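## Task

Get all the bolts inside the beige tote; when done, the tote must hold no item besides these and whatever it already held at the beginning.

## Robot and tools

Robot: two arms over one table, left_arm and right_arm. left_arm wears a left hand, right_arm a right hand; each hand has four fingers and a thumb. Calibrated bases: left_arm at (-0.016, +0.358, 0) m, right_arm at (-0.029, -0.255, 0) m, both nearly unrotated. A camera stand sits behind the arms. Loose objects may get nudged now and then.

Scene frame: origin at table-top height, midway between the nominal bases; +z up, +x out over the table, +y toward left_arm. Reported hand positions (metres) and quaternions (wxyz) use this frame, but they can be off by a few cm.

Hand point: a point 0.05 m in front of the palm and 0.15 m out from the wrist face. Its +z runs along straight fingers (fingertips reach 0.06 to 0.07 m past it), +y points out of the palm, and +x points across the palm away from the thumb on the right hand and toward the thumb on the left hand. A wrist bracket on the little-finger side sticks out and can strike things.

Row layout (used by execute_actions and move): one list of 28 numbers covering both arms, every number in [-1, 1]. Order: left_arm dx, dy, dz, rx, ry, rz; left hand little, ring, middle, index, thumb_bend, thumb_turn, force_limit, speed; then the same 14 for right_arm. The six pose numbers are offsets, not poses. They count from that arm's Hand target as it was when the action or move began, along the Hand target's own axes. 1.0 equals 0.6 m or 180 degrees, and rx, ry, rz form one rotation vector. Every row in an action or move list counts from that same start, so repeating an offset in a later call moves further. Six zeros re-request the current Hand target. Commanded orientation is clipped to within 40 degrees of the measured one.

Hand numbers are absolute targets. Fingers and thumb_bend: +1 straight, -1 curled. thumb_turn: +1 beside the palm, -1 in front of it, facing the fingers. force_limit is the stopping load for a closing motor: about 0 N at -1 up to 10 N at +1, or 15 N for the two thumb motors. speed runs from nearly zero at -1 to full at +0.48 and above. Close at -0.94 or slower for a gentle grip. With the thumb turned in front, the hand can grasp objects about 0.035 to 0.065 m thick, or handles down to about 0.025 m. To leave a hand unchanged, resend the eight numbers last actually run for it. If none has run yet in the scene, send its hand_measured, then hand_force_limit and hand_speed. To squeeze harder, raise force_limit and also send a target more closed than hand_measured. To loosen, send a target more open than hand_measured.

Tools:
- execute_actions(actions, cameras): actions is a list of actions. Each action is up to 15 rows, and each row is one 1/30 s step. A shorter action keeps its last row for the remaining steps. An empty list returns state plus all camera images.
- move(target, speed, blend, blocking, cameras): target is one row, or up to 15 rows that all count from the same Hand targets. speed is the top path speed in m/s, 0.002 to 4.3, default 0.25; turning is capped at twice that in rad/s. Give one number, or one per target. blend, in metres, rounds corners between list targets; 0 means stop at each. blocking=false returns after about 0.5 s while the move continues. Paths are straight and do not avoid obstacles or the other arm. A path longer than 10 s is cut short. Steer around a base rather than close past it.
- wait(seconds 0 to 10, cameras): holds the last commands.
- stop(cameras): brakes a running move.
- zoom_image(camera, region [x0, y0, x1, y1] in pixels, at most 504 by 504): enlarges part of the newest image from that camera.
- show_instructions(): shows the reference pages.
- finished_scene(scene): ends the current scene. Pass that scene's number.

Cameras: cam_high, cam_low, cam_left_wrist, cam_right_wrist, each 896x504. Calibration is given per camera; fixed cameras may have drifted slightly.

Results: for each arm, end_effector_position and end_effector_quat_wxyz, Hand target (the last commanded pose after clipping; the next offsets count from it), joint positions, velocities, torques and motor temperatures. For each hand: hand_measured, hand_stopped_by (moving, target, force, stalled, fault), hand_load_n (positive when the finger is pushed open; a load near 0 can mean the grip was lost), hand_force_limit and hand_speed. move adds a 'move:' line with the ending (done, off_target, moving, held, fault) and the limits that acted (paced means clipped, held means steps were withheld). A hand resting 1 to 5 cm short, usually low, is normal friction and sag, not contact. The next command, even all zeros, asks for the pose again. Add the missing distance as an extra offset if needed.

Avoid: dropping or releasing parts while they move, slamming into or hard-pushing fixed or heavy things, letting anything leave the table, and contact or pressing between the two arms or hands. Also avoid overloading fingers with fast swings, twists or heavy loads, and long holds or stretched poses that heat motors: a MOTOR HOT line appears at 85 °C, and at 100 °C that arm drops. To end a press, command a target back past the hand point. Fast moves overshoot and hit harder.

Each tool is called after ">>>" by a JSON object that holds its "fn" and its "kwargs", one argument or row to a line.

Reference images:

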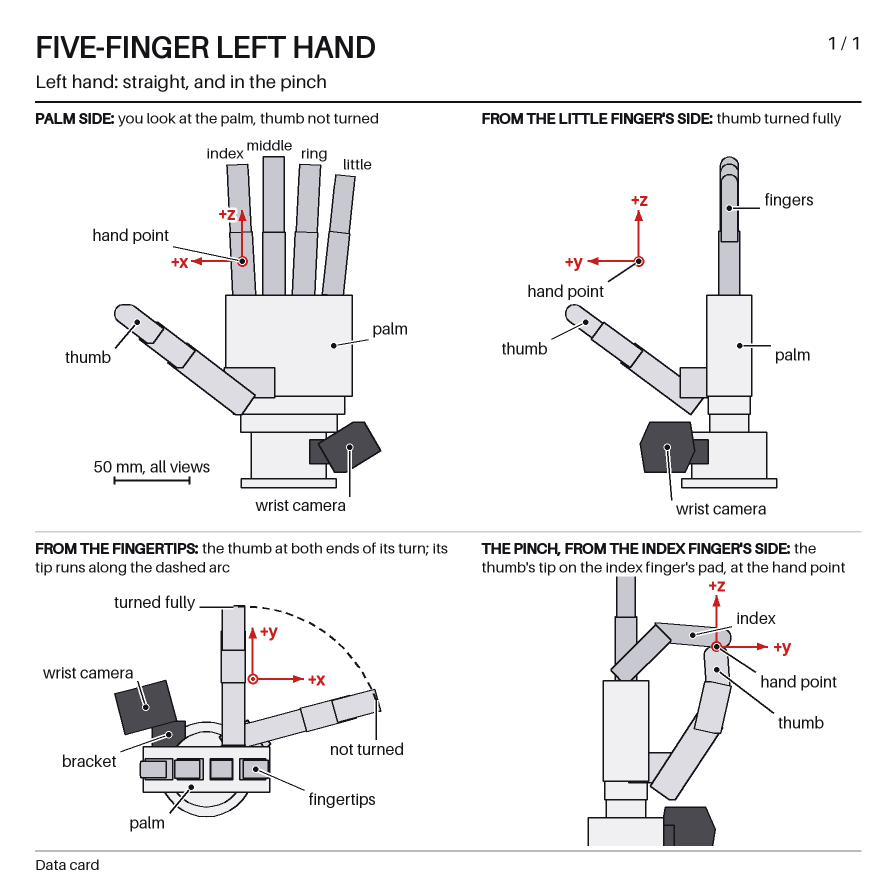

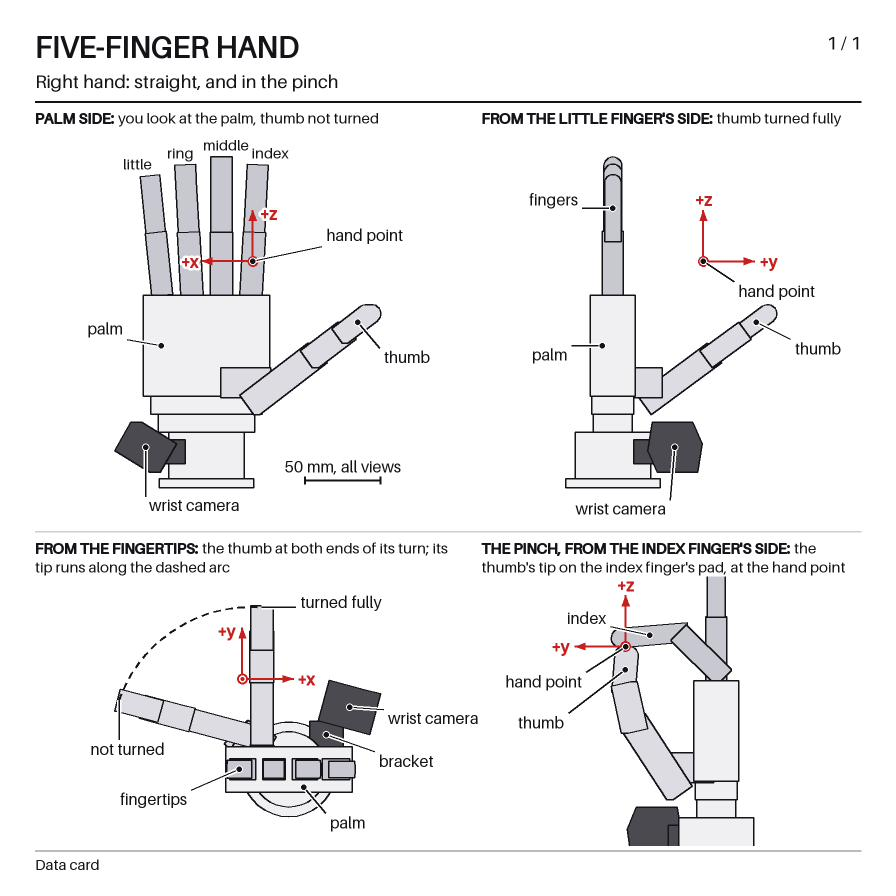

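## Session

>>> {"fn": "execute_actions", "kwargs": {
  "actions": []
}}

>>> {"fn": "zoom_image", "kwargs": {
  "camera": "cam_high",
  "region": [180, 80, 520, 420]
}}

Scene clock: 0.00 s.
left_arm: end_effector_position=(+0.5391, +0.1101, +0.2476) hand_measured=(+1.000, +1.000, +1.000, +1.000, +1.000, +1.000) hand_load_n=(+0.0, +0.0, +0.0, +0.0, +0.0, +0.0) hand_stopped_by=(target, target, target, target, target, target) hand_force_limit=0.00 hand_speed=-0.80 end_effector_quat_wxyz=(-0.105, +0.765, -0.582, +0.254) | right_arm: end_effector_position=(-0.0123, +0.0106, +0.2139) hand_measured=(+1.000, +1.000, +1.000, +1.000, +1.000, +1.000) hand_load_n=(+0.0, +0.0, +0.0, +0.0, +0.0, +0.0) hand_stopped_by=(target, target, target, target, target, target) hand_force_limit=0.00 hand_speed=-0.80 end_effector_quat_wxyz=(-0.074, +0.819, +0.570, -0.010)
Joint positions: left_arm=[-0.297 1.621 1.593 -0.987 -0.041 -0.594] | right_arm=[1.572 1.08 1.062 -1.439 -0.098 -1.18]
Joint velocities: within noise
Joint torques (N m): no reading
Motor temperatures (°C): left_arm=[25 27 32 26 26 26] | right_arm=[29 29 32 26 26 25]
Heat: left arm: hottest elbow 32 °C; right arm: hottest elbow 32 °C.
Hand target: left_arm +0.5459, +0.1078, +0.2682; -0.112, +0.761, -0.578, +0.274 | right_arm -0.0126, +0.0188, +0.2252; -0.088, +0.817, +0.570, -0.001
camera_calibration:
cam_left_wrist: T_world_to_cam=[[0.851419, 0.0319028, 0.523516, -0.595011], [-0.307926, -0.77761, 0.548182, 0.112577], [0.42458, -0.627937, -0.652248, 0.120559], [0, 0, 0, 1]] pos_world=[0.490082, 0.182227, 0.328419]
cam_right_wrist: T_world_to_cam=[[0.989926, -0.122803, -0.0704691, 0.0244992], [-0.0849678, -0.91339, 0.398121, -0.0737027], [-0.113256, -0.388122, -0.914622, 0.312565], [0, 0, 0, 1]] pos_world=[0.00488514, 0.0570025, 0.316948]

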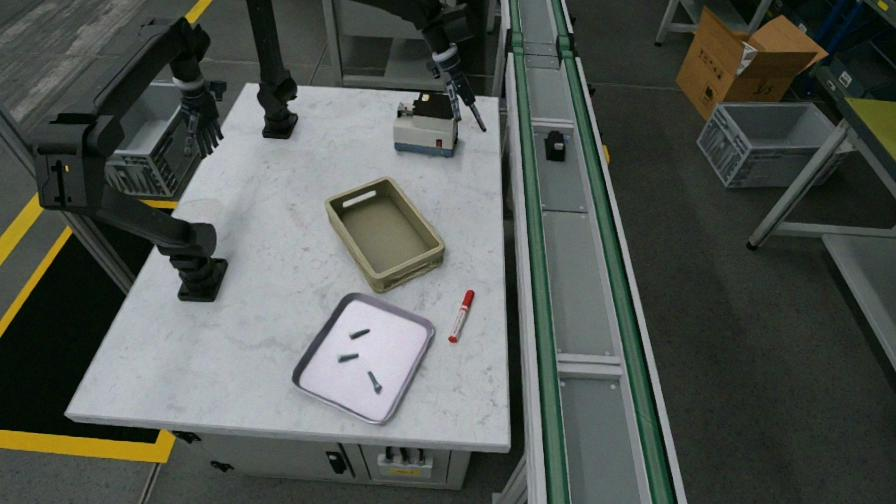

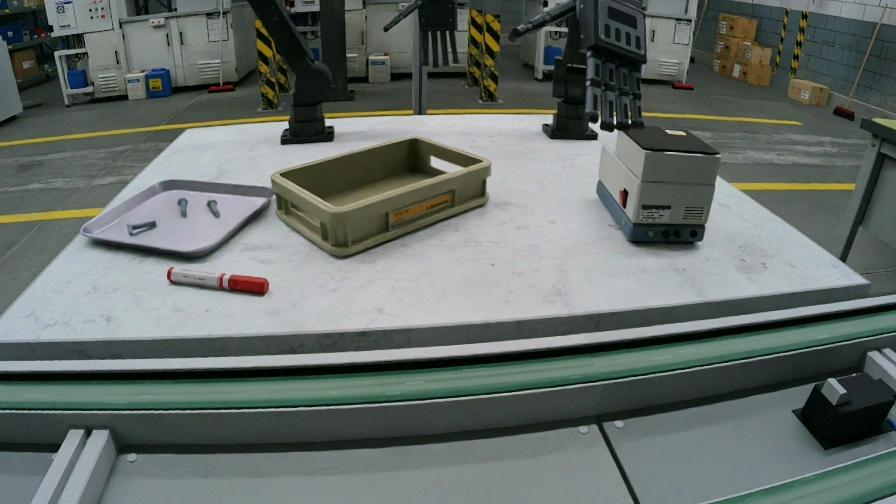

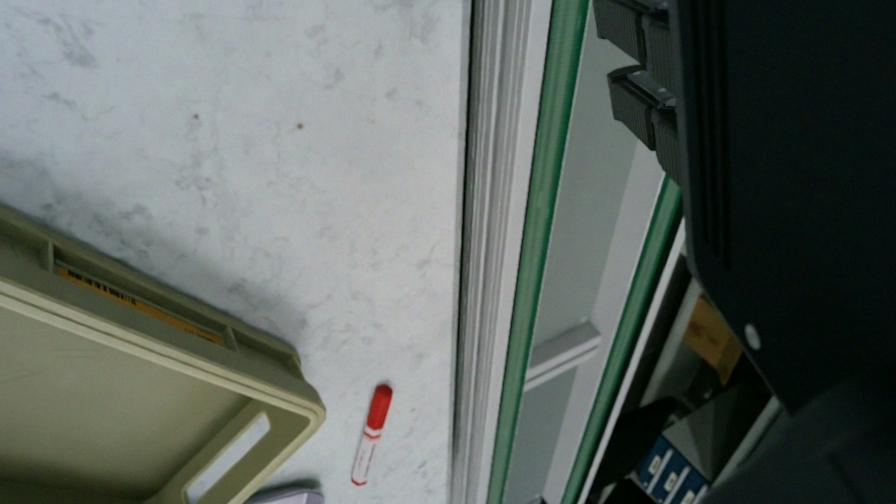

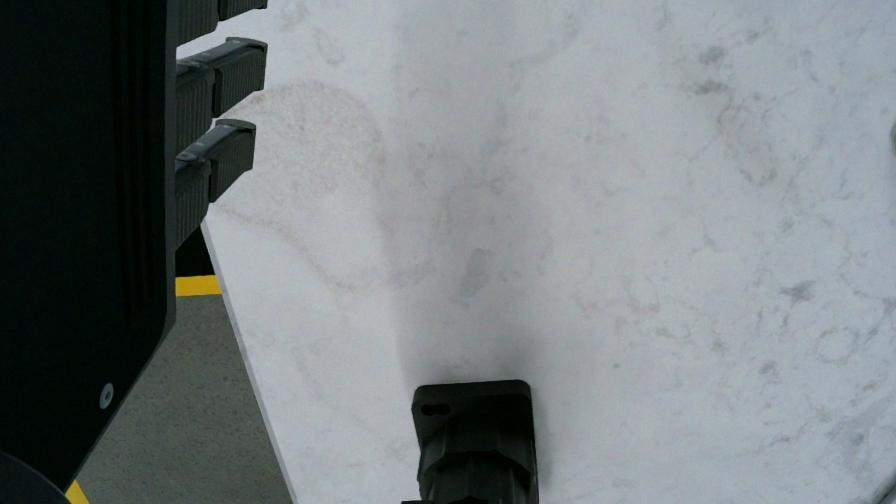

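Scaled by 1.482.

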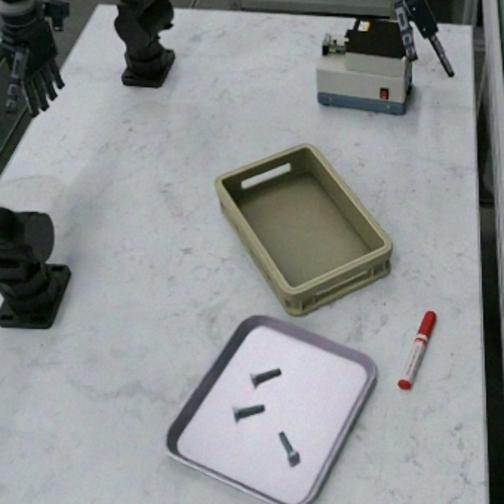

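>>> {"fn": "zoom_image", "kwargs": {
  "camera": "cam_high",
  "region": [300, 290, 440, 430]
}}

>>> {"fn": "zoom_image", "kwargs": {
  "camera": "cam_low",
  "region": [80, 150, 290, 300]
}}

Scaled by 3.600.

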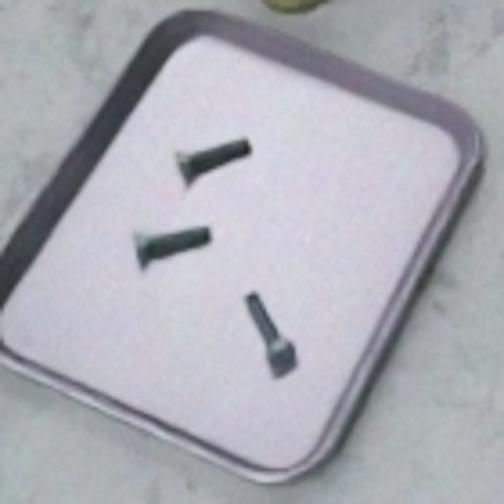

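Scaled by 2.400.

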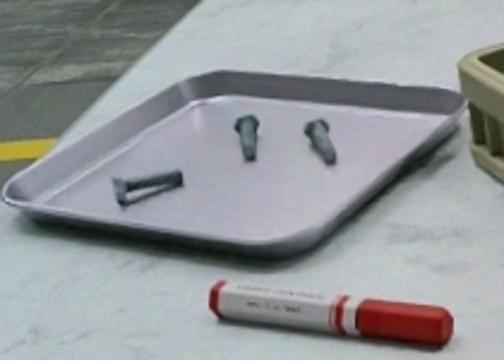

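>>> {"fn": "move", "kwargs": {
  "target": [
    [0,0,0,0,0,0,1,1,1,1,1,1,0,-0.8, 0.0505,0.44,-0.1017,0.0803,-0.1976,-0.2777,-1,-1,0.05,0.05,0.55,-1,-0.5,-0.4],
    [0,0,0,0,0,0,1,1,1,1,1,1,0,-0.8, -0.2125,0.6985,-0.1153,0.1338,-0.3293,-0.4628,-1,-1,0.05,0.05,0.55,-1,-0.5,-0.4],
    [0,0,0,0,0,0,1,1,1,1,1,1,0,-0.8, -0.3987,0.8975,0.0653,0.1784,-0.4391,-0.617,-1,-1,0.05,0.05,0.55,-1,-0.5,-0.4]
  ],
  "speed": [0.35,0.35,0.2],
  "blend": [0.05,0.04,0],
  "cameras": ["cam_high","cam_low","cam_right_wrist"]
}}

Scene clock: 34.33 s.
left_arm: end_effector_position=(+0.5391, +0.1101, +0.2476) hand_measured=(+1.000, +1.000, +1.000, +1.000, +1.000, +1.000) hand_load_n=(+0.0, +0.0, +0.0, +0.0, +0.0, +0.0) hand_stopped_by=(target, target, target, target, target, target) hand_force_limit=0.00 hand_speed=-0.80 end_effector_quat_wxyz=(-0.105, +0.765, -0.582, +0.254) | right_arm: end_effector_position=(+0.3852, -0.3615, +0.1223) hand_measured=(-1.000, -1.000, +0.050, +0.050, +0.550, -1.000) hand_load_n=(+0.0, +0.0, +0.0, +0.0, +0.0, +0.0) hand_stopped_by=(target, target, target, target, target, target) hand_force_limit=-0.50 hand_speed=-0.40 end_effector_quat_wxyz=(+0.521, +0.401, +0.582, -0.479)
Joint positions: left_arm=[-0.297 1.621 1.593 -0.987 -0.041 -0.594] | right_arm=[0.191 1.908 0.812 -1.687 1.574 -2.071]
Joint torques (N m): left_arm=[-1.03 -15.74 9.26 1.58 -0.02 0] | right_arm=[-4.01 0.79 6.86 -0.61 0.38 0.06]
Motor temperatures (°C): left_arm=[25 28 37 26 26 26] | right_arm=[29 29 34 26 26 25]
Heat: left arm: hottest elbow 37 °C; right arm: hottest elbow 34 °C.
Hand target: left_arm +0.5459, +0.1078, +0.2682; -0.112, +0.761, -0.578, +0.274 | right_arm +0.4005, -0.3791, +0.0846; +0.354, +0.157, +0.759, -0.523
Off the commanded pose: left_arm 0.022 m, 2 deg | right_arm 0.044 m, 89 deg; orientation clipped.
joint read past its limit (right arm) — joint 4 (wrist pitch), lower limit.
joint sent to its limit (right arm) — joint 4 (wrist pitch), lower limit; joint 5 (wrist yaw), upper limit; joint 6 (wrist roll), lower limit. The joint targets are off in position and orientation.
move: off_target (left_arm, right_arm); limits=paced
camera_calibration:
cam_right_wrist: T_world_to_cam=[[0.898028, 0.24912, -0.362608, -0.215559], [0.181888, 0.54024, 0.821619, 0.0276456], [0.400577, -0.803791, 0.439838, -0.384466], [0, 0, 0, 1]] pos_world=[0.342557, -0.270265, 0.0682254]
Images, in order (width x height): cam_high 896x504, cam_low 896x504, cam_right_wrist 896x504.

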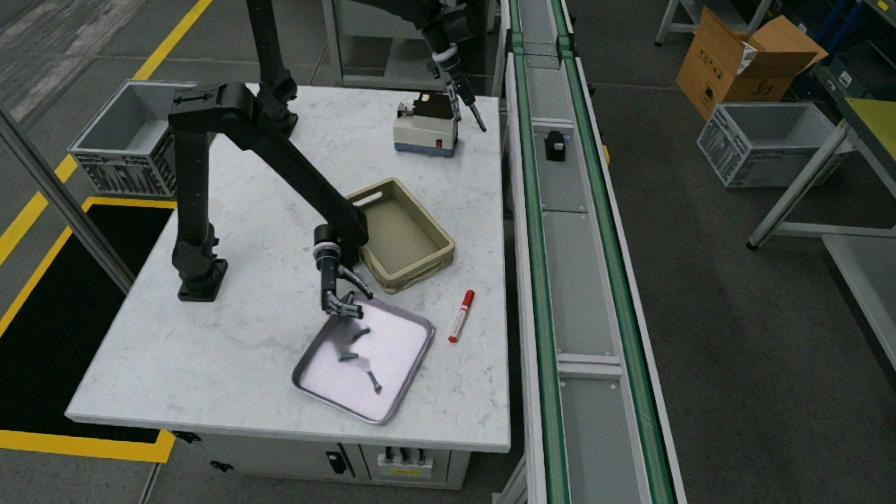

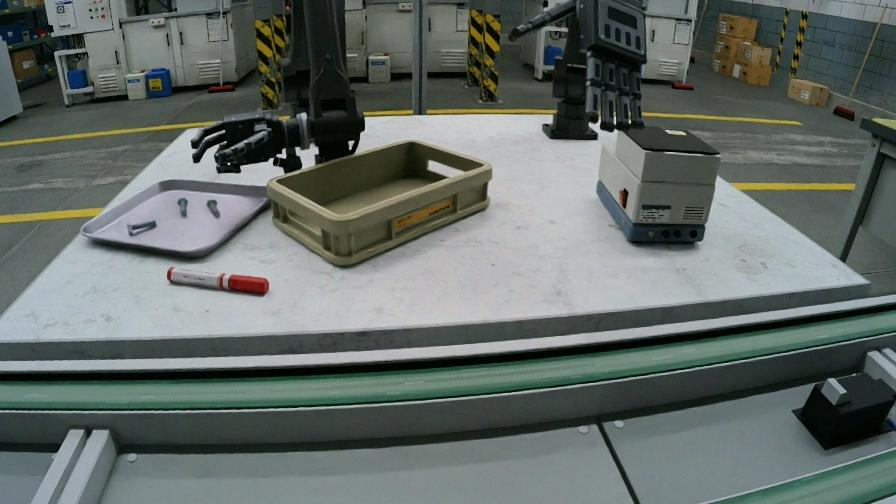

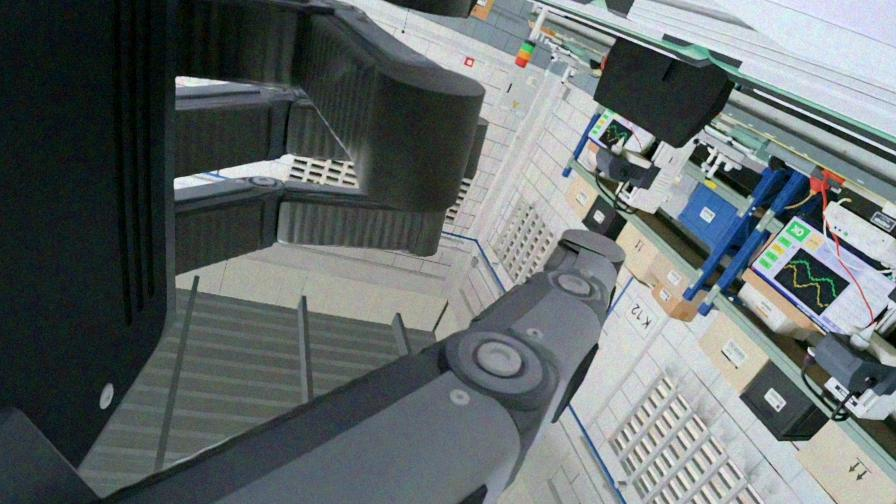

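>>> {"fn": "move", "kwargs": {
  "target": [
    [0,0,0,0,0,0,1,1,1,1,1,1,0,-0.8, -0.1408,-0.1553,-0.1018,0.0776,-0.0357,0.2053,-1,-1,0.05,0.05,0.55,-1,-0.5,-0.4],
    [0,0,0,0,0,0,1,1,1,1,1,1,0,-0.8, -0.1923,-0.2735,-0.1838,0.1934,0.0147,0.5519,-1,-1,0.05,0.05,0.55,-1,-0.5,-0.4]
  ],
  "speed": [0.3,0.35],
  "blend": [0.03,0],
  "cameras": ["cam_high","cam_low"]
}}

Scene clock: 102.10 s.
left_arm: end_effector_position=(+0.5391, +0.1101, +0.2476) hand_measured=(+1.000, +1.000, +1.000, +1.000, +1.000, +1.000) hand_load_n=(+0.0, +0.0, +0.0, +0.0, +0.0, +0.0) hand_stopped_by=(target, target, target, target, target, target) hand_force_limit=0.00 hand_speed=-0.80 end_effector_quat_wxyz=(-0.105, +0.765, -0.582, +0.254) | right_arm: end_effector_position=(+0.3326, -0.3374, +0.2807) hand_measured=(-1.000, -1.000, +0.050, +0.050, +0.550, -1.000) hand_load_n=(+0.0, +0.0, -0.5, +0.0, +0.0, +0.0) hand_stopped_by=(target, target, target, target, target, target) hand_force_limit=-0.50 hand_speed=-0.40 end_effector_quat_wxyz=(+0.543, +0.762, +0.316, -0.158)
Joint positions: left_arm=[-0.297 1.621 1.593 -0.987 -0.041 -0.594] | right_arm=[0.325 1.443 1.001 -1.687 1.133 -1.643]
Joint torques (N m): left_arm=[-0.97 -15.68 9.26 1.57 -0.02 -0.01] | right_arm=[-0.09 -7.47 11.38 -0.23 0.54 0.32]
Heat: left arm: hottest elbow 40 °C; right arm: hottest elbow 35 °C.
Hand target: left_arm +0.5459, +0.1078, +0.2682; -0.112, +0.761, -0.578, +0.274 | right_arm +0.3402, -0.3302, +0.2998; +0.551, +0.768, +0.213, -0.248
Off the commanded pose: left_arm 0.022 m, 2 deg | right_arm 0.022 m, 16 deg.
joint read past its limit (right arm) — joint 4 (wrist pitch), lower limit.
joint sent to its limit (right arm) — joint 4 (wrist pitch), lower limit. The joint targets are off in orientation, not in position.
move: off_target (left_arm, right_arm)
Images, in order (width x height): cam_high 896x504, cam_low 896x504.

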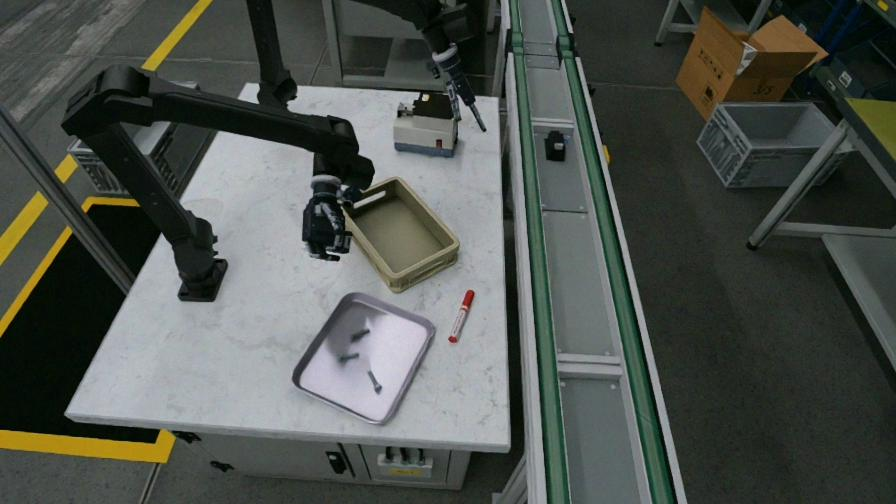

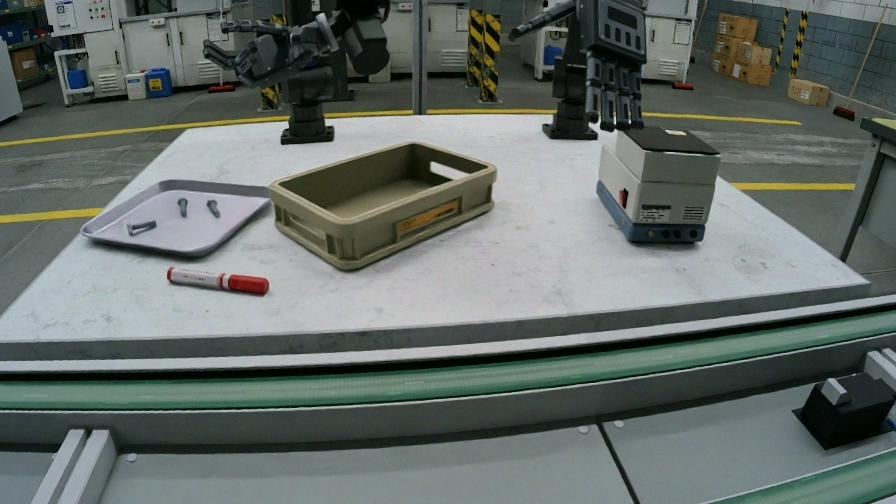

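>>> {"fn": "move", "kwargs": {
  "target": [
    [0,0,0,0,0,0,1,1,1,1,1,1,0,-0.8, -0.0135,-0.01,0.002,0.1631,0.0466,0.3794,-1,-1,0.05,0.05,0.55,-1,-0.5,-0.4],
    [0,0,0,0,0,0,1,1,1,1,1,1,0,-0.8, 0.0537,-0.0393,0.0156,0.3618,0.0521,0.7366,-1,-1,0.05,0.05,0.55,-1,-0.5,-0.4],
    [0,0,0,0,0,0,1,1,1,1,1,1,0,-0.8, 0.19,-0.1053,0.0788,-0.2376,0.0262,-0.8191,-1,-1,0.05,0.05,0.55,-1,-0.5,-0.4]
  ],
  "speed": 0.4,
  "blend": [0.02,0.02,0],
  "cameras": ["cam_high","cam_low","cam_right_wrist"]
}}

Scene clock: 123.23 s.
left_arm: end_effector_position=(+0.5391, +0.1101, +0.2476) hand_measured=(+1.000, +1.000, +1.000, +1.000, +1.000, +1.000) hand_load_n=(+0.0, +0.0, +0.0, +0.0, +0.0, +0.0) hand_stopped_by=(target, target, target, target, target, target) hand_force_limit=0.00 hand_speed=-0.80 end_effector_quat_wxyz=(-0.105, +0.765, -0.582, +0.254) | right_arm: end_effector_position=(+0.3805, -0.3533, +0.1680) hand_measured=(-1.000, -1.000, +0.050, +0.050, +0.550, -1.000) hand_load_n=(+0.0, +0.0, +0.0, +0.0, +0.0, +0.0) hand_stopped_by=(target, target, target, target, target, target) hand_force_limit=-0.50 hand_speed=-0.40 end_effector_quat_wxyz=(+0.094, -0.167, +0.850, -0.490)
Joint positions: left_arm=[-0.297 1.621 1.593 -0.987 -0.041 -0.594] | right_arm=[0.027 1.16 0.833 -0.738 0.96 0.972]
Joint torques (N m): left_arm=[-0.97 -15.74 9.25 1.58 -0.03 -0.01] | right_arm=[-0.21 -3.72 10.02 0.77 0.77 0.28]
Heat: left arm: hottest elbow 41 °C; right arm: hottest elbow 36 °C.
Hand target: left_arm +0.5459, +0.1078, +0.2682; -0.112, +0.761, -0.578, +0.274 | right_arm +0.3850, -0.3499, +0.1701; +0.096, -0.165, +0.850, -0.491
Off the commanded pose: left_arm 0.022 m, 2 deg | right_arm 0.006 m, 0 deg.
move: off_target (left_arm)
camera_calibration:
cam_right_wrist: T_world_to_cam=[[-0.411903, 0.400501, -0.818496, 0.431693], [0.601894, 0.793974, 0.0856026, 0.0399858], [0.684148, -0.457388, -0.5681, -0.212321], [0, 0, 0, 1]] pos_world=[0.299007, -0.301754, 0.229296]
Images, in order (width x height): cam_high 896x504, cam_low 896x504, cam_right_wrist 896x504.

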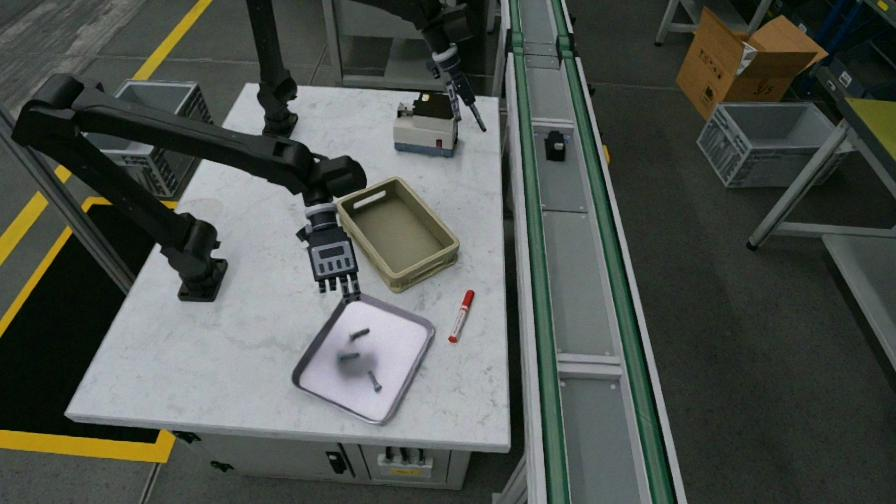

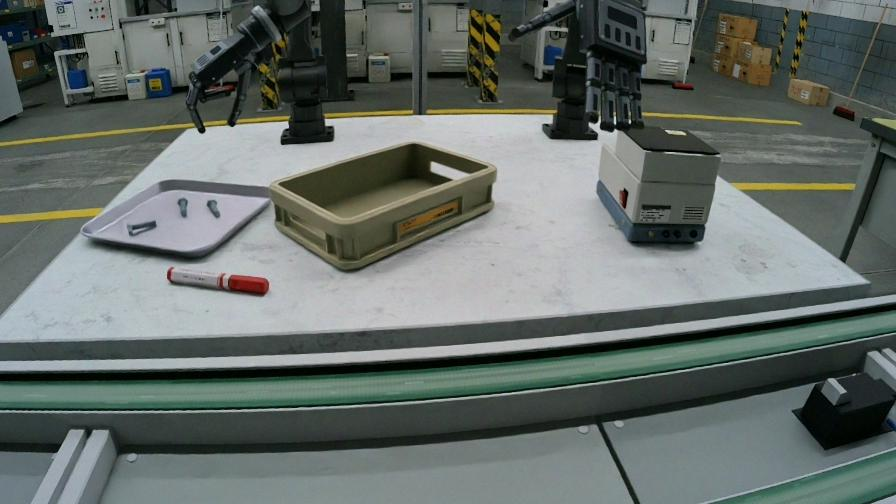

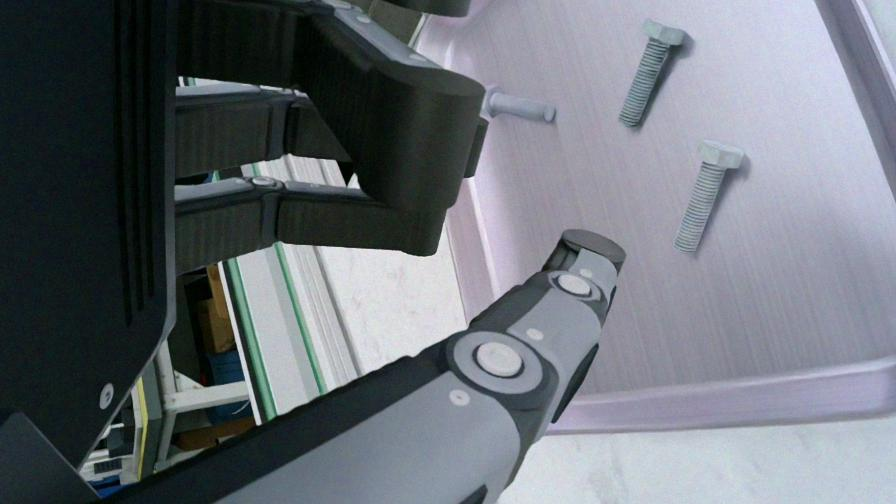

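>>> {"fn": "move", "kwargs": {
  "target": [
    [0,0,0,0,0,0,1,1,1,1,1,1,0,-0.8, -0.0237,0.1072,0.1147,0,-0.0289,-0.0167,-1,-1,0.05,0.05,0.55,-1,-0.5,-0.4],
    [0,0,0,0,0,0,1,1,1,1,1,1,0,-0.8, -0.0237,0.165,0.148,0,-0.0289,-0.0167,-1,-1,0.0,0.0,0.5,-1,-0.5,-0.4]
  ],
  "speed": 0.15,
  "blend": [0.01,0],
  "cameras": ["cam_low","cam_right_wrist"]
}}

Scene clock: 137.87 s.
left_arm: end_effector_position=(+0.5391, +0.1101, +0.2476) hand_measured=(+1.000, +1.000, +1.000, +1.000, +1.000, +1.000) hand_load_n=(+0.5, +0.0, +0.0, +0.0, +0.0, +0.0) hand_stopped_by=(target, target, target, target, target, target) hand_force_limit=0.00 hand_speed=-0.80 end_effector_quat_wxyz=(-0.105, +0.765, -0.582, +0.254) | right_arm: end_effector_position=(+0.4067, -0.3662, +0.0411) hand_measured=(-1.000, -1.000, +0.000, +0.000, +0.500, -1.000) hand_load_n=(+0.0, +0.0, +0.0, +0.0, +0.0, +0.0) hand_stopped_by=(target, target, target, target, target, target) hand_force_limit=-0.50 hand_speed=-0.40 end_effector_quat_wxyz=(+0.121, -0.210, +0.841, -0.483)
Joint positions: left_arm=[-0.297 1.621 1.593 -0.987 -0.041 -0.594] | right_arm=[-0.041 1.399 0.624 -0.105 0.86 0.743]
Joint torques (N m): left_arm=[-1.03 -15.79 9.25 1.57 -0.02 -0.01] | right_arm=[-1.55 -4.95 6.97 2.19 0.36 -0.02]
Heat: left arm: hottest elbow 41 °C; right arm: hottest elbow 37 °C.
Hand target: left_arm +0.5459, +0.1078, +0.2682; -0.112, +0.761, -0.578, +0.274 | right_arm +0.4086, -0.3700, +0.0401; +0.122, -0.210, +0.840, -0.485
Off the commanded pose: left_arm 0.022 m, 2 deg | right_arm 0.004 m, 0 deg.
move: off_target (left_arm)
camera_calibration:
cam_right_wrist: T_world_to_cam=[[-0.44902, 0.358576, -0.818416, 0.343567], [0.515377, 0.852161, 0.090602, 0.10156], [0.72991, -0.38111, -0.567439, -0.298866], [0, 0, 0, 1]] pos_world=[0.320072, -0.323641, 0.102391]
Images, in order (width x height): cam_low 896x504, cam_right_wrist 896x504.

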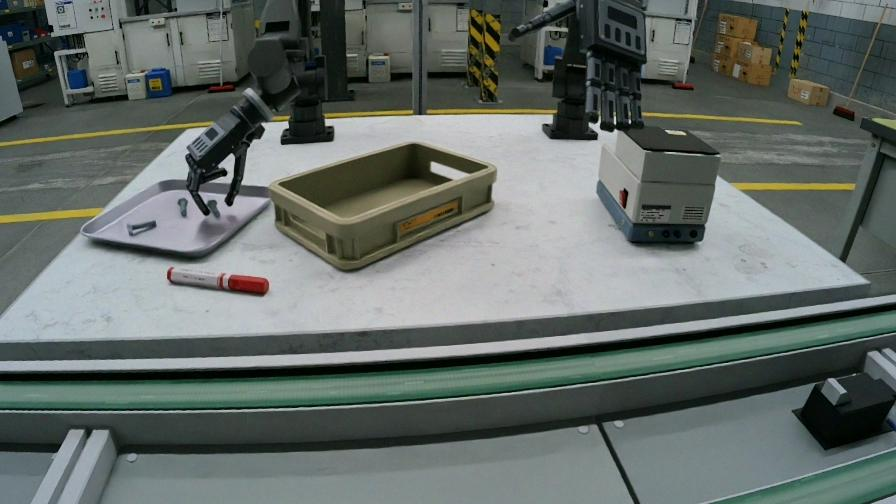

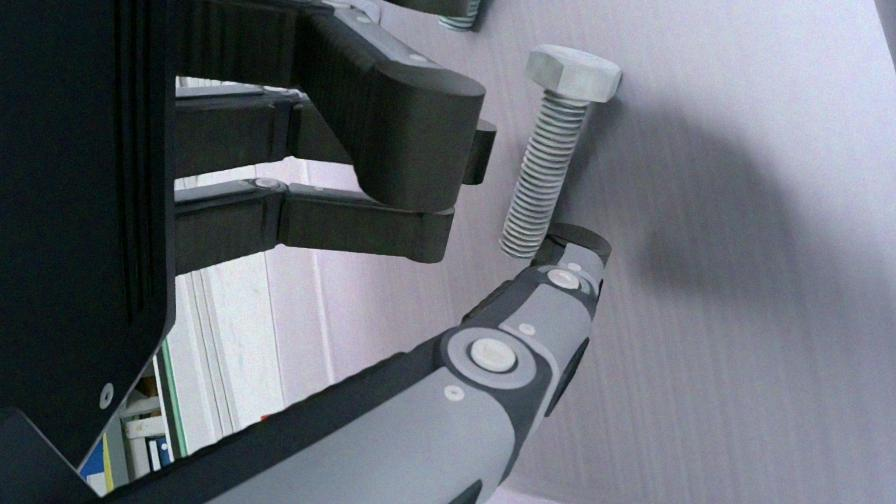

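>>> {"fn": "move", "kwargs": {
  "target": [
    [0,0,0,0,0,0,1,1,1,1,1,1,0,-0.8, 0.0157,-0.0023,-0.0027,0,0,0,-1,-1,0.0,0.0,0.5,-1,-0.5,-0.4],
    [0,0,0,0,0,0,1,1,1,1,1,1,0,-0.8, 0.0157,0.018,0.0092,0,0,0,-1,-1,-0.05,-0.05,0.46,-1,-0.5,-0.8]
  ],
  "speed": 0.06,
  "cameras": ["cam_right_wrist"]
}}

Scene clock: 145.83 s.
left_arm: end_effector_position=(+0.5391, +0.1101, +0.2476) hand_measured=(+1.000, +1.000, +1.000, +1.000, +1.000, +1.000) hand_load_n=(+0.0, -0.5, +0.0, +0.0, +0.0, +0.0) hand_stopped_by=(target, target, target, target, target, target) hand_force_limit=0.00 hand_speed=-0.80 end_effector_quat_wxyz=(-0.105, +0.765, -0.582, +0.254) | right_arm: end_effector_position=(+0.4002, -0.3705, +0.0322) hand_measured=(-1.000, -1.000, -0.050, -0.050, +0.460, -1.000) hand_load_n=(+0.0, +0.0, -0.5, +0.0, +0.0, +0.0) hand_stopped_by=(target, target, target, target, target, target) hand_force_limit=-0.50 hand_speed=-0.80 end_effector_quat_wxyz=(+0.124, -0.208, +0.840, -0.485)
Joint positions: left_arm=[-0.297 1.621 1.593 -0.987 -0.041 -0.594] | right_arm=[-0.053 1.405 0.59 -0.047 0.852 0.728]
Joint torques (N m): left_arm=[-0.97 -15.74 9.26 1.57 -0.02 -0.01] | right_arm=[-1.55 -4.84 6.48 2.17 0.32 -0.02]
Motor temperatures (°C): left_arm=[25 30 42 26 26 26] | right_arm=[29 29 36 26 27 25]
Heat: left arm: hottest elbow 42 °C; right arm: hottest elbow 36 °C.
Hand target: left_arm +0.5459, +0.1078, +0.2682; -0.112, +0.761, -0.578, +0.274 | right_arm +0.3999, -0.3740, +0.0279; +0.121, -0.210, +0.840, -0.485
Off the commanded pose: left_arm 0.022 m, 2 deg | right_arm 0.005 m, 0 deg.
move: off_target (left_arm)
camera_calibration:
cam_right_wrist: T_world_to_cam=[[-0.442719, 0.357871, -0.822149, 0.332139], [0.514952, 0.852092, 0.0936087, 0.109454], [0.734046, -0.381925, -0.561524, -0.302976], [0, 0, 0, 1]] pos_world=[0.313079, -0.327842, 0.0926934]
Images, in order (width x height): cam_right_wrist 896x504.

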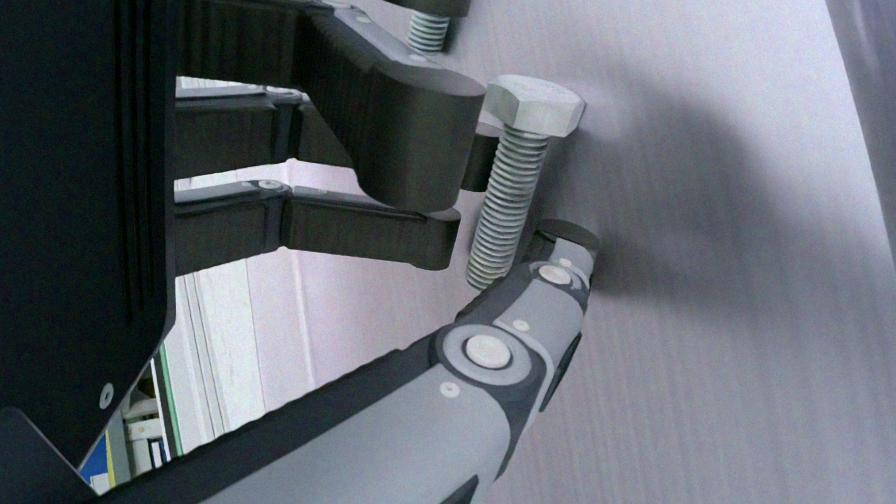

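>>> {"fn": "execute_actions", "kwargs": {
  "actions": [
    [[0,0,0,0,0,0,1,1,1,1,1,1,0,-0.8, 0,0.0022,0.00125,0,0,0,-1,-1,-0.42,-0.42,0.2,-1,-0.5,-0.9]],
    [[0,0,0,0,0,0,1,1,1,1,1,1,0,-0.8, 0,0.0022,0.00125,0,0,0,-1,-1,-0.42,-0.42,0.2,-1,-0.5,-0.9]],
    [[0,0,0,0,0,0,1,1,1,1,1,1,0,-0.8, 0,0.0022,0.00125,0,0,0,-1,-1,-0.42,-0.42,0.2,-1,-0.5,-0.9]],
    [[0,0,0,0,0,0,1,1,1,1,1,1,0,-0.8, 0,0.0022,0.00125,0,0,0,-1,-1,-0.42,-0.42,0.2,-1,-0.5,-0.9]]
  ],
  "cameras": ["cam_right_wrist"]
}}

Scene clock: 151.17 s.
left_arm: end_effector_position=(+0.5391, +0.1101, +0.2476) hand_measured=(+1.000, +1.000, +1.000, +1.000, +1.000, +1.000) hand_load_n=(+0.0, +0.0, +0.0, +0.0, +0.0, +0.0) hand_stopped_by=(target, target, target, target, target, target) hand_force_limit=0.00 hand_speed=-0.80 end_effector_quat_wxyz=(-0.105, +0.765, -0.582, +0.254) | right_arm: end_effector_position=(+0.4020, -0.3706, +0.0296) hand_measured=(-1.000, -1.000, -0.216, -0.420, +0.372, -1.000) hand_load_n=(+0.0, +0.0, +4.5, +0.0, +3.5, +0.5) hand_stopped_by=(target, target, force, target, force, target) hand_force_limit=-0.50 hand_speed=-0.90 end_effector_quat_wxyz=(+0.128, -0.207, +0.840, -0.486)
Joint positions: left_arm=[-0.297 1.621 1.593 -0.987 -0.041 -0.594] | right_arm=[-0.053 1.415 0.586 -0.023 0.852 0.726]
Joint torques (N m): left_arm=[-1.03 -15.74 9.24 1.58 -0.02 -0.01] | right_arm=[-1.32 -4.37 6.16 2.15 0.34 0.01]
Heat: left arm: hottest elbow 42 °C; right arm: hottest elbow 36 °C.
Hand target: left_arm +0.5459, +0.1078, +0.2682; -0.112, +0.761, -0.578, +0.274 | right_arm +0.3999, -0.3738, +0.0218; +0.122, -0.210, +0.840, -0.485
Off the commanded pose: left_arm 0.022 m, 2 deg | right_arm 0.009 m, 1 deg.
Step readings (end_effector_position of left_arm | right_arm):
0: (+0.5391, +0.1101, +0.2476) | (+0.4002, -0.3705, +0.0322)
1: (+0.5391, +0.1101, +0.2476) | (+0.4002, -0.3705, +0.0322)
2: (+0.5391, +0.1101, +0.2476) | (+0.4002, -0.3705, +0.0322)
4: (+0.5391, +0.1101, +0.2476) | (+0.4004, -0.3706, +0.0321)
8: (+0.5391, +0.1101, +0.2476) | (+0.4008, -0.3706, +0.0314)
15: (+0.5391, +0.1101, +0.2476) | (+0.4006, -0.3705, +0.0304)
16: (+0.5391, +0.1101, +0.2476) | (+0.4006, -0.3705, +0.0304)
17: (+0.5391, +0.1101, +0.2476) | (+0.4007, -0.3705, +0.0303)
19: (+0.5391, +0.1101, +0.2476) | (+0.4007, -0.3705, +0.0300)
23: (+0.5391, +0.1101, +0.2476) | (+0.4007, -0.3705, +0.0298)
30: (+0.5391, +0.1101, +0.2476) | (+0.4007, -0.3705, +0.0298)
31: (+0.5391, +0.1101, +0.2476) | (+0.4007, -0.3705, +0.0298)
32: (+0.5391, +0.1101, +0.2476) | (+0.4008, -0.3705, +0.0299)
34: (+0.5391, +0.1101, +0.2476) | (+0.4007, -0.3705, +0.0296)
38: (+0.5391, +0.1101, +0.2476) | (+0.4011, -0.3705, +0.0298)
45: (+0.5391, +0.1101, +0.2476) | (+0.4011, -0.3705, +0.0298)
46: (+0.5391, +0.1101, +0.2476) | (+0.4011, -0.3705, +0.0296)
47: (+0.5391, +0.1101, +0.2476) | (+0.4012, -0.3705, +0.0297)
49: (+0.5391, +0.1101, +0.2476) | (+0.4015, -0.3705, +0.0297)
53: (+0.5391, +0.1101, +0.2476) | (+0.4018, -0.3705, +0.0296)
60: (+0.5391, +0.1101, +0.2476) | (+0.4020, -0.3706, +0.0296)
camera_calibration:
cam_right_wrist: T_world_to_cam=[[-0.43687, 0.356984, -0.825655, 0.328226], [0.513397, 0.852651, 0.0970072, 0.109543], [0.738626, -0.381509, -0.555772, -0.307644], [0, 0, 0, 1]] pos_world=[0.314387, -0.327942, 0.0893957]
Images, in order (width x height): cam_right_wrist 896x504.

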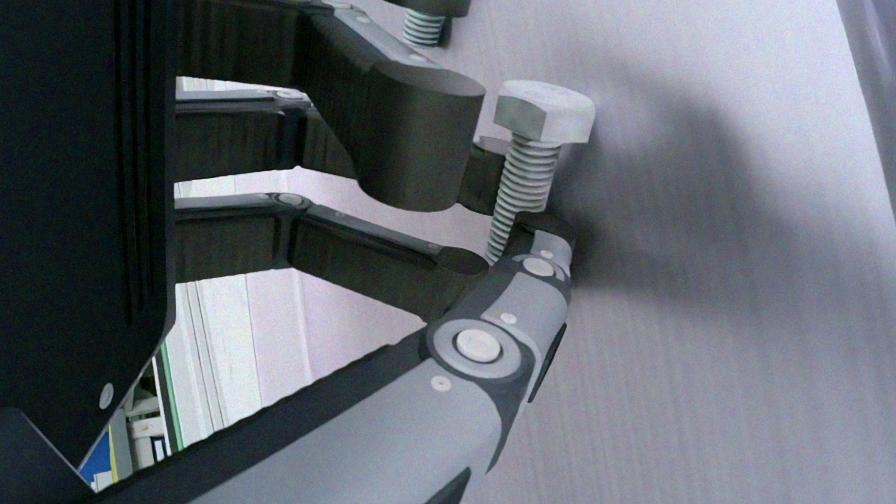

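>>> {"fn": "move", "kwargs": {
  "target": [
    [0,0,0,0,0,0,1,1,1,1,1,1,0,-0.8, -0.011,-0.189,-0.1325,0,0,0,-1,-1,-0.42,-0.42,0.2,-1,-0.5,-0.9],
    [0,0,0,0,0,0,1,1,1,1,1,1,0,-0.8, -0.2617,-0.067,-0.344,0,-0.0577,-0.0333,-1,-1,-0.42,-0.42,0.2,-1,-0.5,-0.9],
    [0,0,0,0,0,0,1,1,1,1,1,1,0,-0.8, -0.2655,0.0997,-0.2562,0,-0.0577,-0.0333,-1,-1,-0.42,-0.42,0.2,-1,-0.5,-0.9]
  ],
  "speed": [0.12,0.2,0.1],
  "blend": [0.02,0,0],
  "cameras": ["cam_high","cam_low","cam_right_wrist"]
}}

Scene clock: 168.93 s.
left_arm: end_effector_position=(+0.5391, +0.1101, +0.2476) hand_measured=(+1.000, +1.000, +1.000, +1.000, +1.000, +1.000) hand_load_n=(+0.0, +0.0, +0.0, +0.0, +0.0, +0.0) hand_stopped_by=(target, target, target, target, target, target) hand_force_limit=0.00 hand_speed=-0.80 end_effector_quat_wxyz=(-0.105, +0.765, -0.582, +0.254) | right_arm: end_effector_position=(+0.4646, -0.1600, +0.0578) hand_measured=(-1.000, -1.000, -0.216, -0.420, +0.372, -1.000) hand_load_n=(+0.0, +0.0, +4.0, +0.0, +4.0, +0.5) hand_stopped_by=(target, target, force, target, force, target) hand_force_limit=-0.50 hand_speed=-0.90 end_effector_quat_wxyz=(+0.170, -0.295, +0.812, -0.474)
Joint positions: left_arm=[-0.297 1.621 1.593 -0.987 -0.041 -0.594] | right_arm=[0.419 1.578 0.916 -0.504 1.005 1.097]
Joint torques (N m): left_arm=[-1.03 -15.74 9.24 1.57 -0.02 -0.01] | right_arm=[-0.26 -6.65 6.5 1.68 0.34 0.22]
Heat: left arm: hottest elbow 42 °C; right arm: hottest elbow 35 °C.
Hand target: left_arm +0.5459, +0.1078, +0.2682; -0.112, +0.761, -0.578, +0.274 | right_arm +0.4638, -0.1551, +0.0469; +0.171, -0.296, +0.814, -0.470
Off the commanded pose: left_arm 0.022 m, 2 deg | right_arm 0.012 m, 1 deg.
move: off_target (left_arm, right_arm)
camera_calibration:
cam_right_wrist: T_world_to_cam=[[-0.509107, 0.249418, -0.823772, 0.319949], [0.330787, 0.940286, 0.0802627, -0.00503463], [0.794601, -0.231631, -0.56121, -0.259542], [0, 0, 0, 1]] pos_world=[0.370786, -0.135185, 0.118311]
Images, in order (width x height): cam_high 896x504, cam_low 896x504, cam_right_wrist 896x504.

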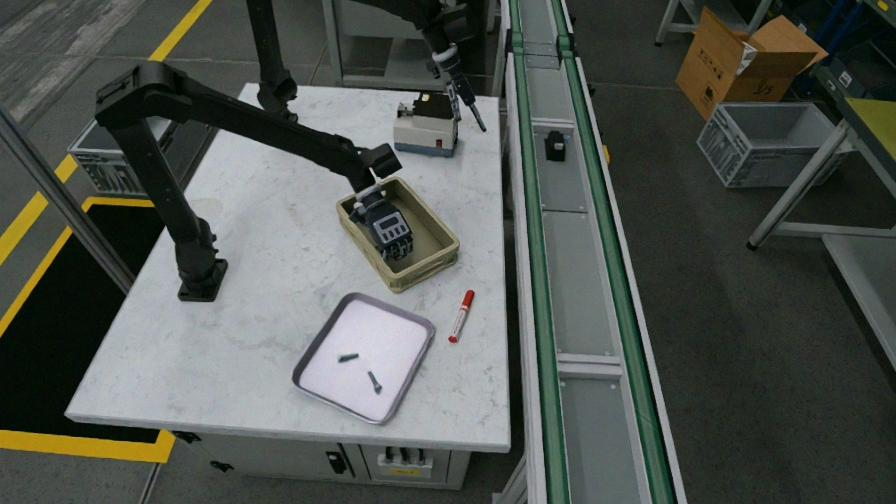

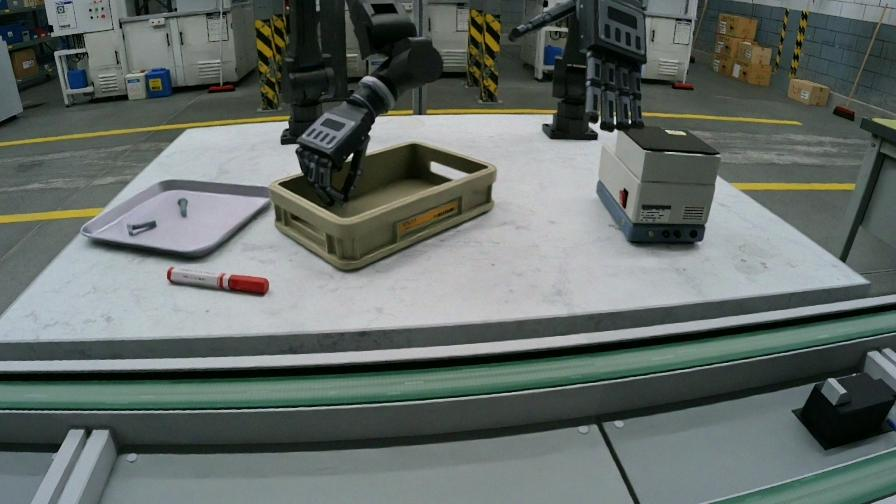

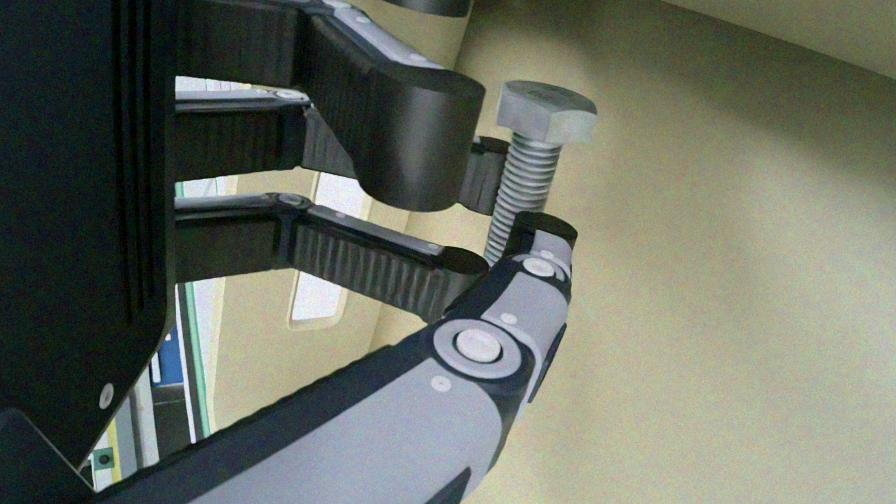

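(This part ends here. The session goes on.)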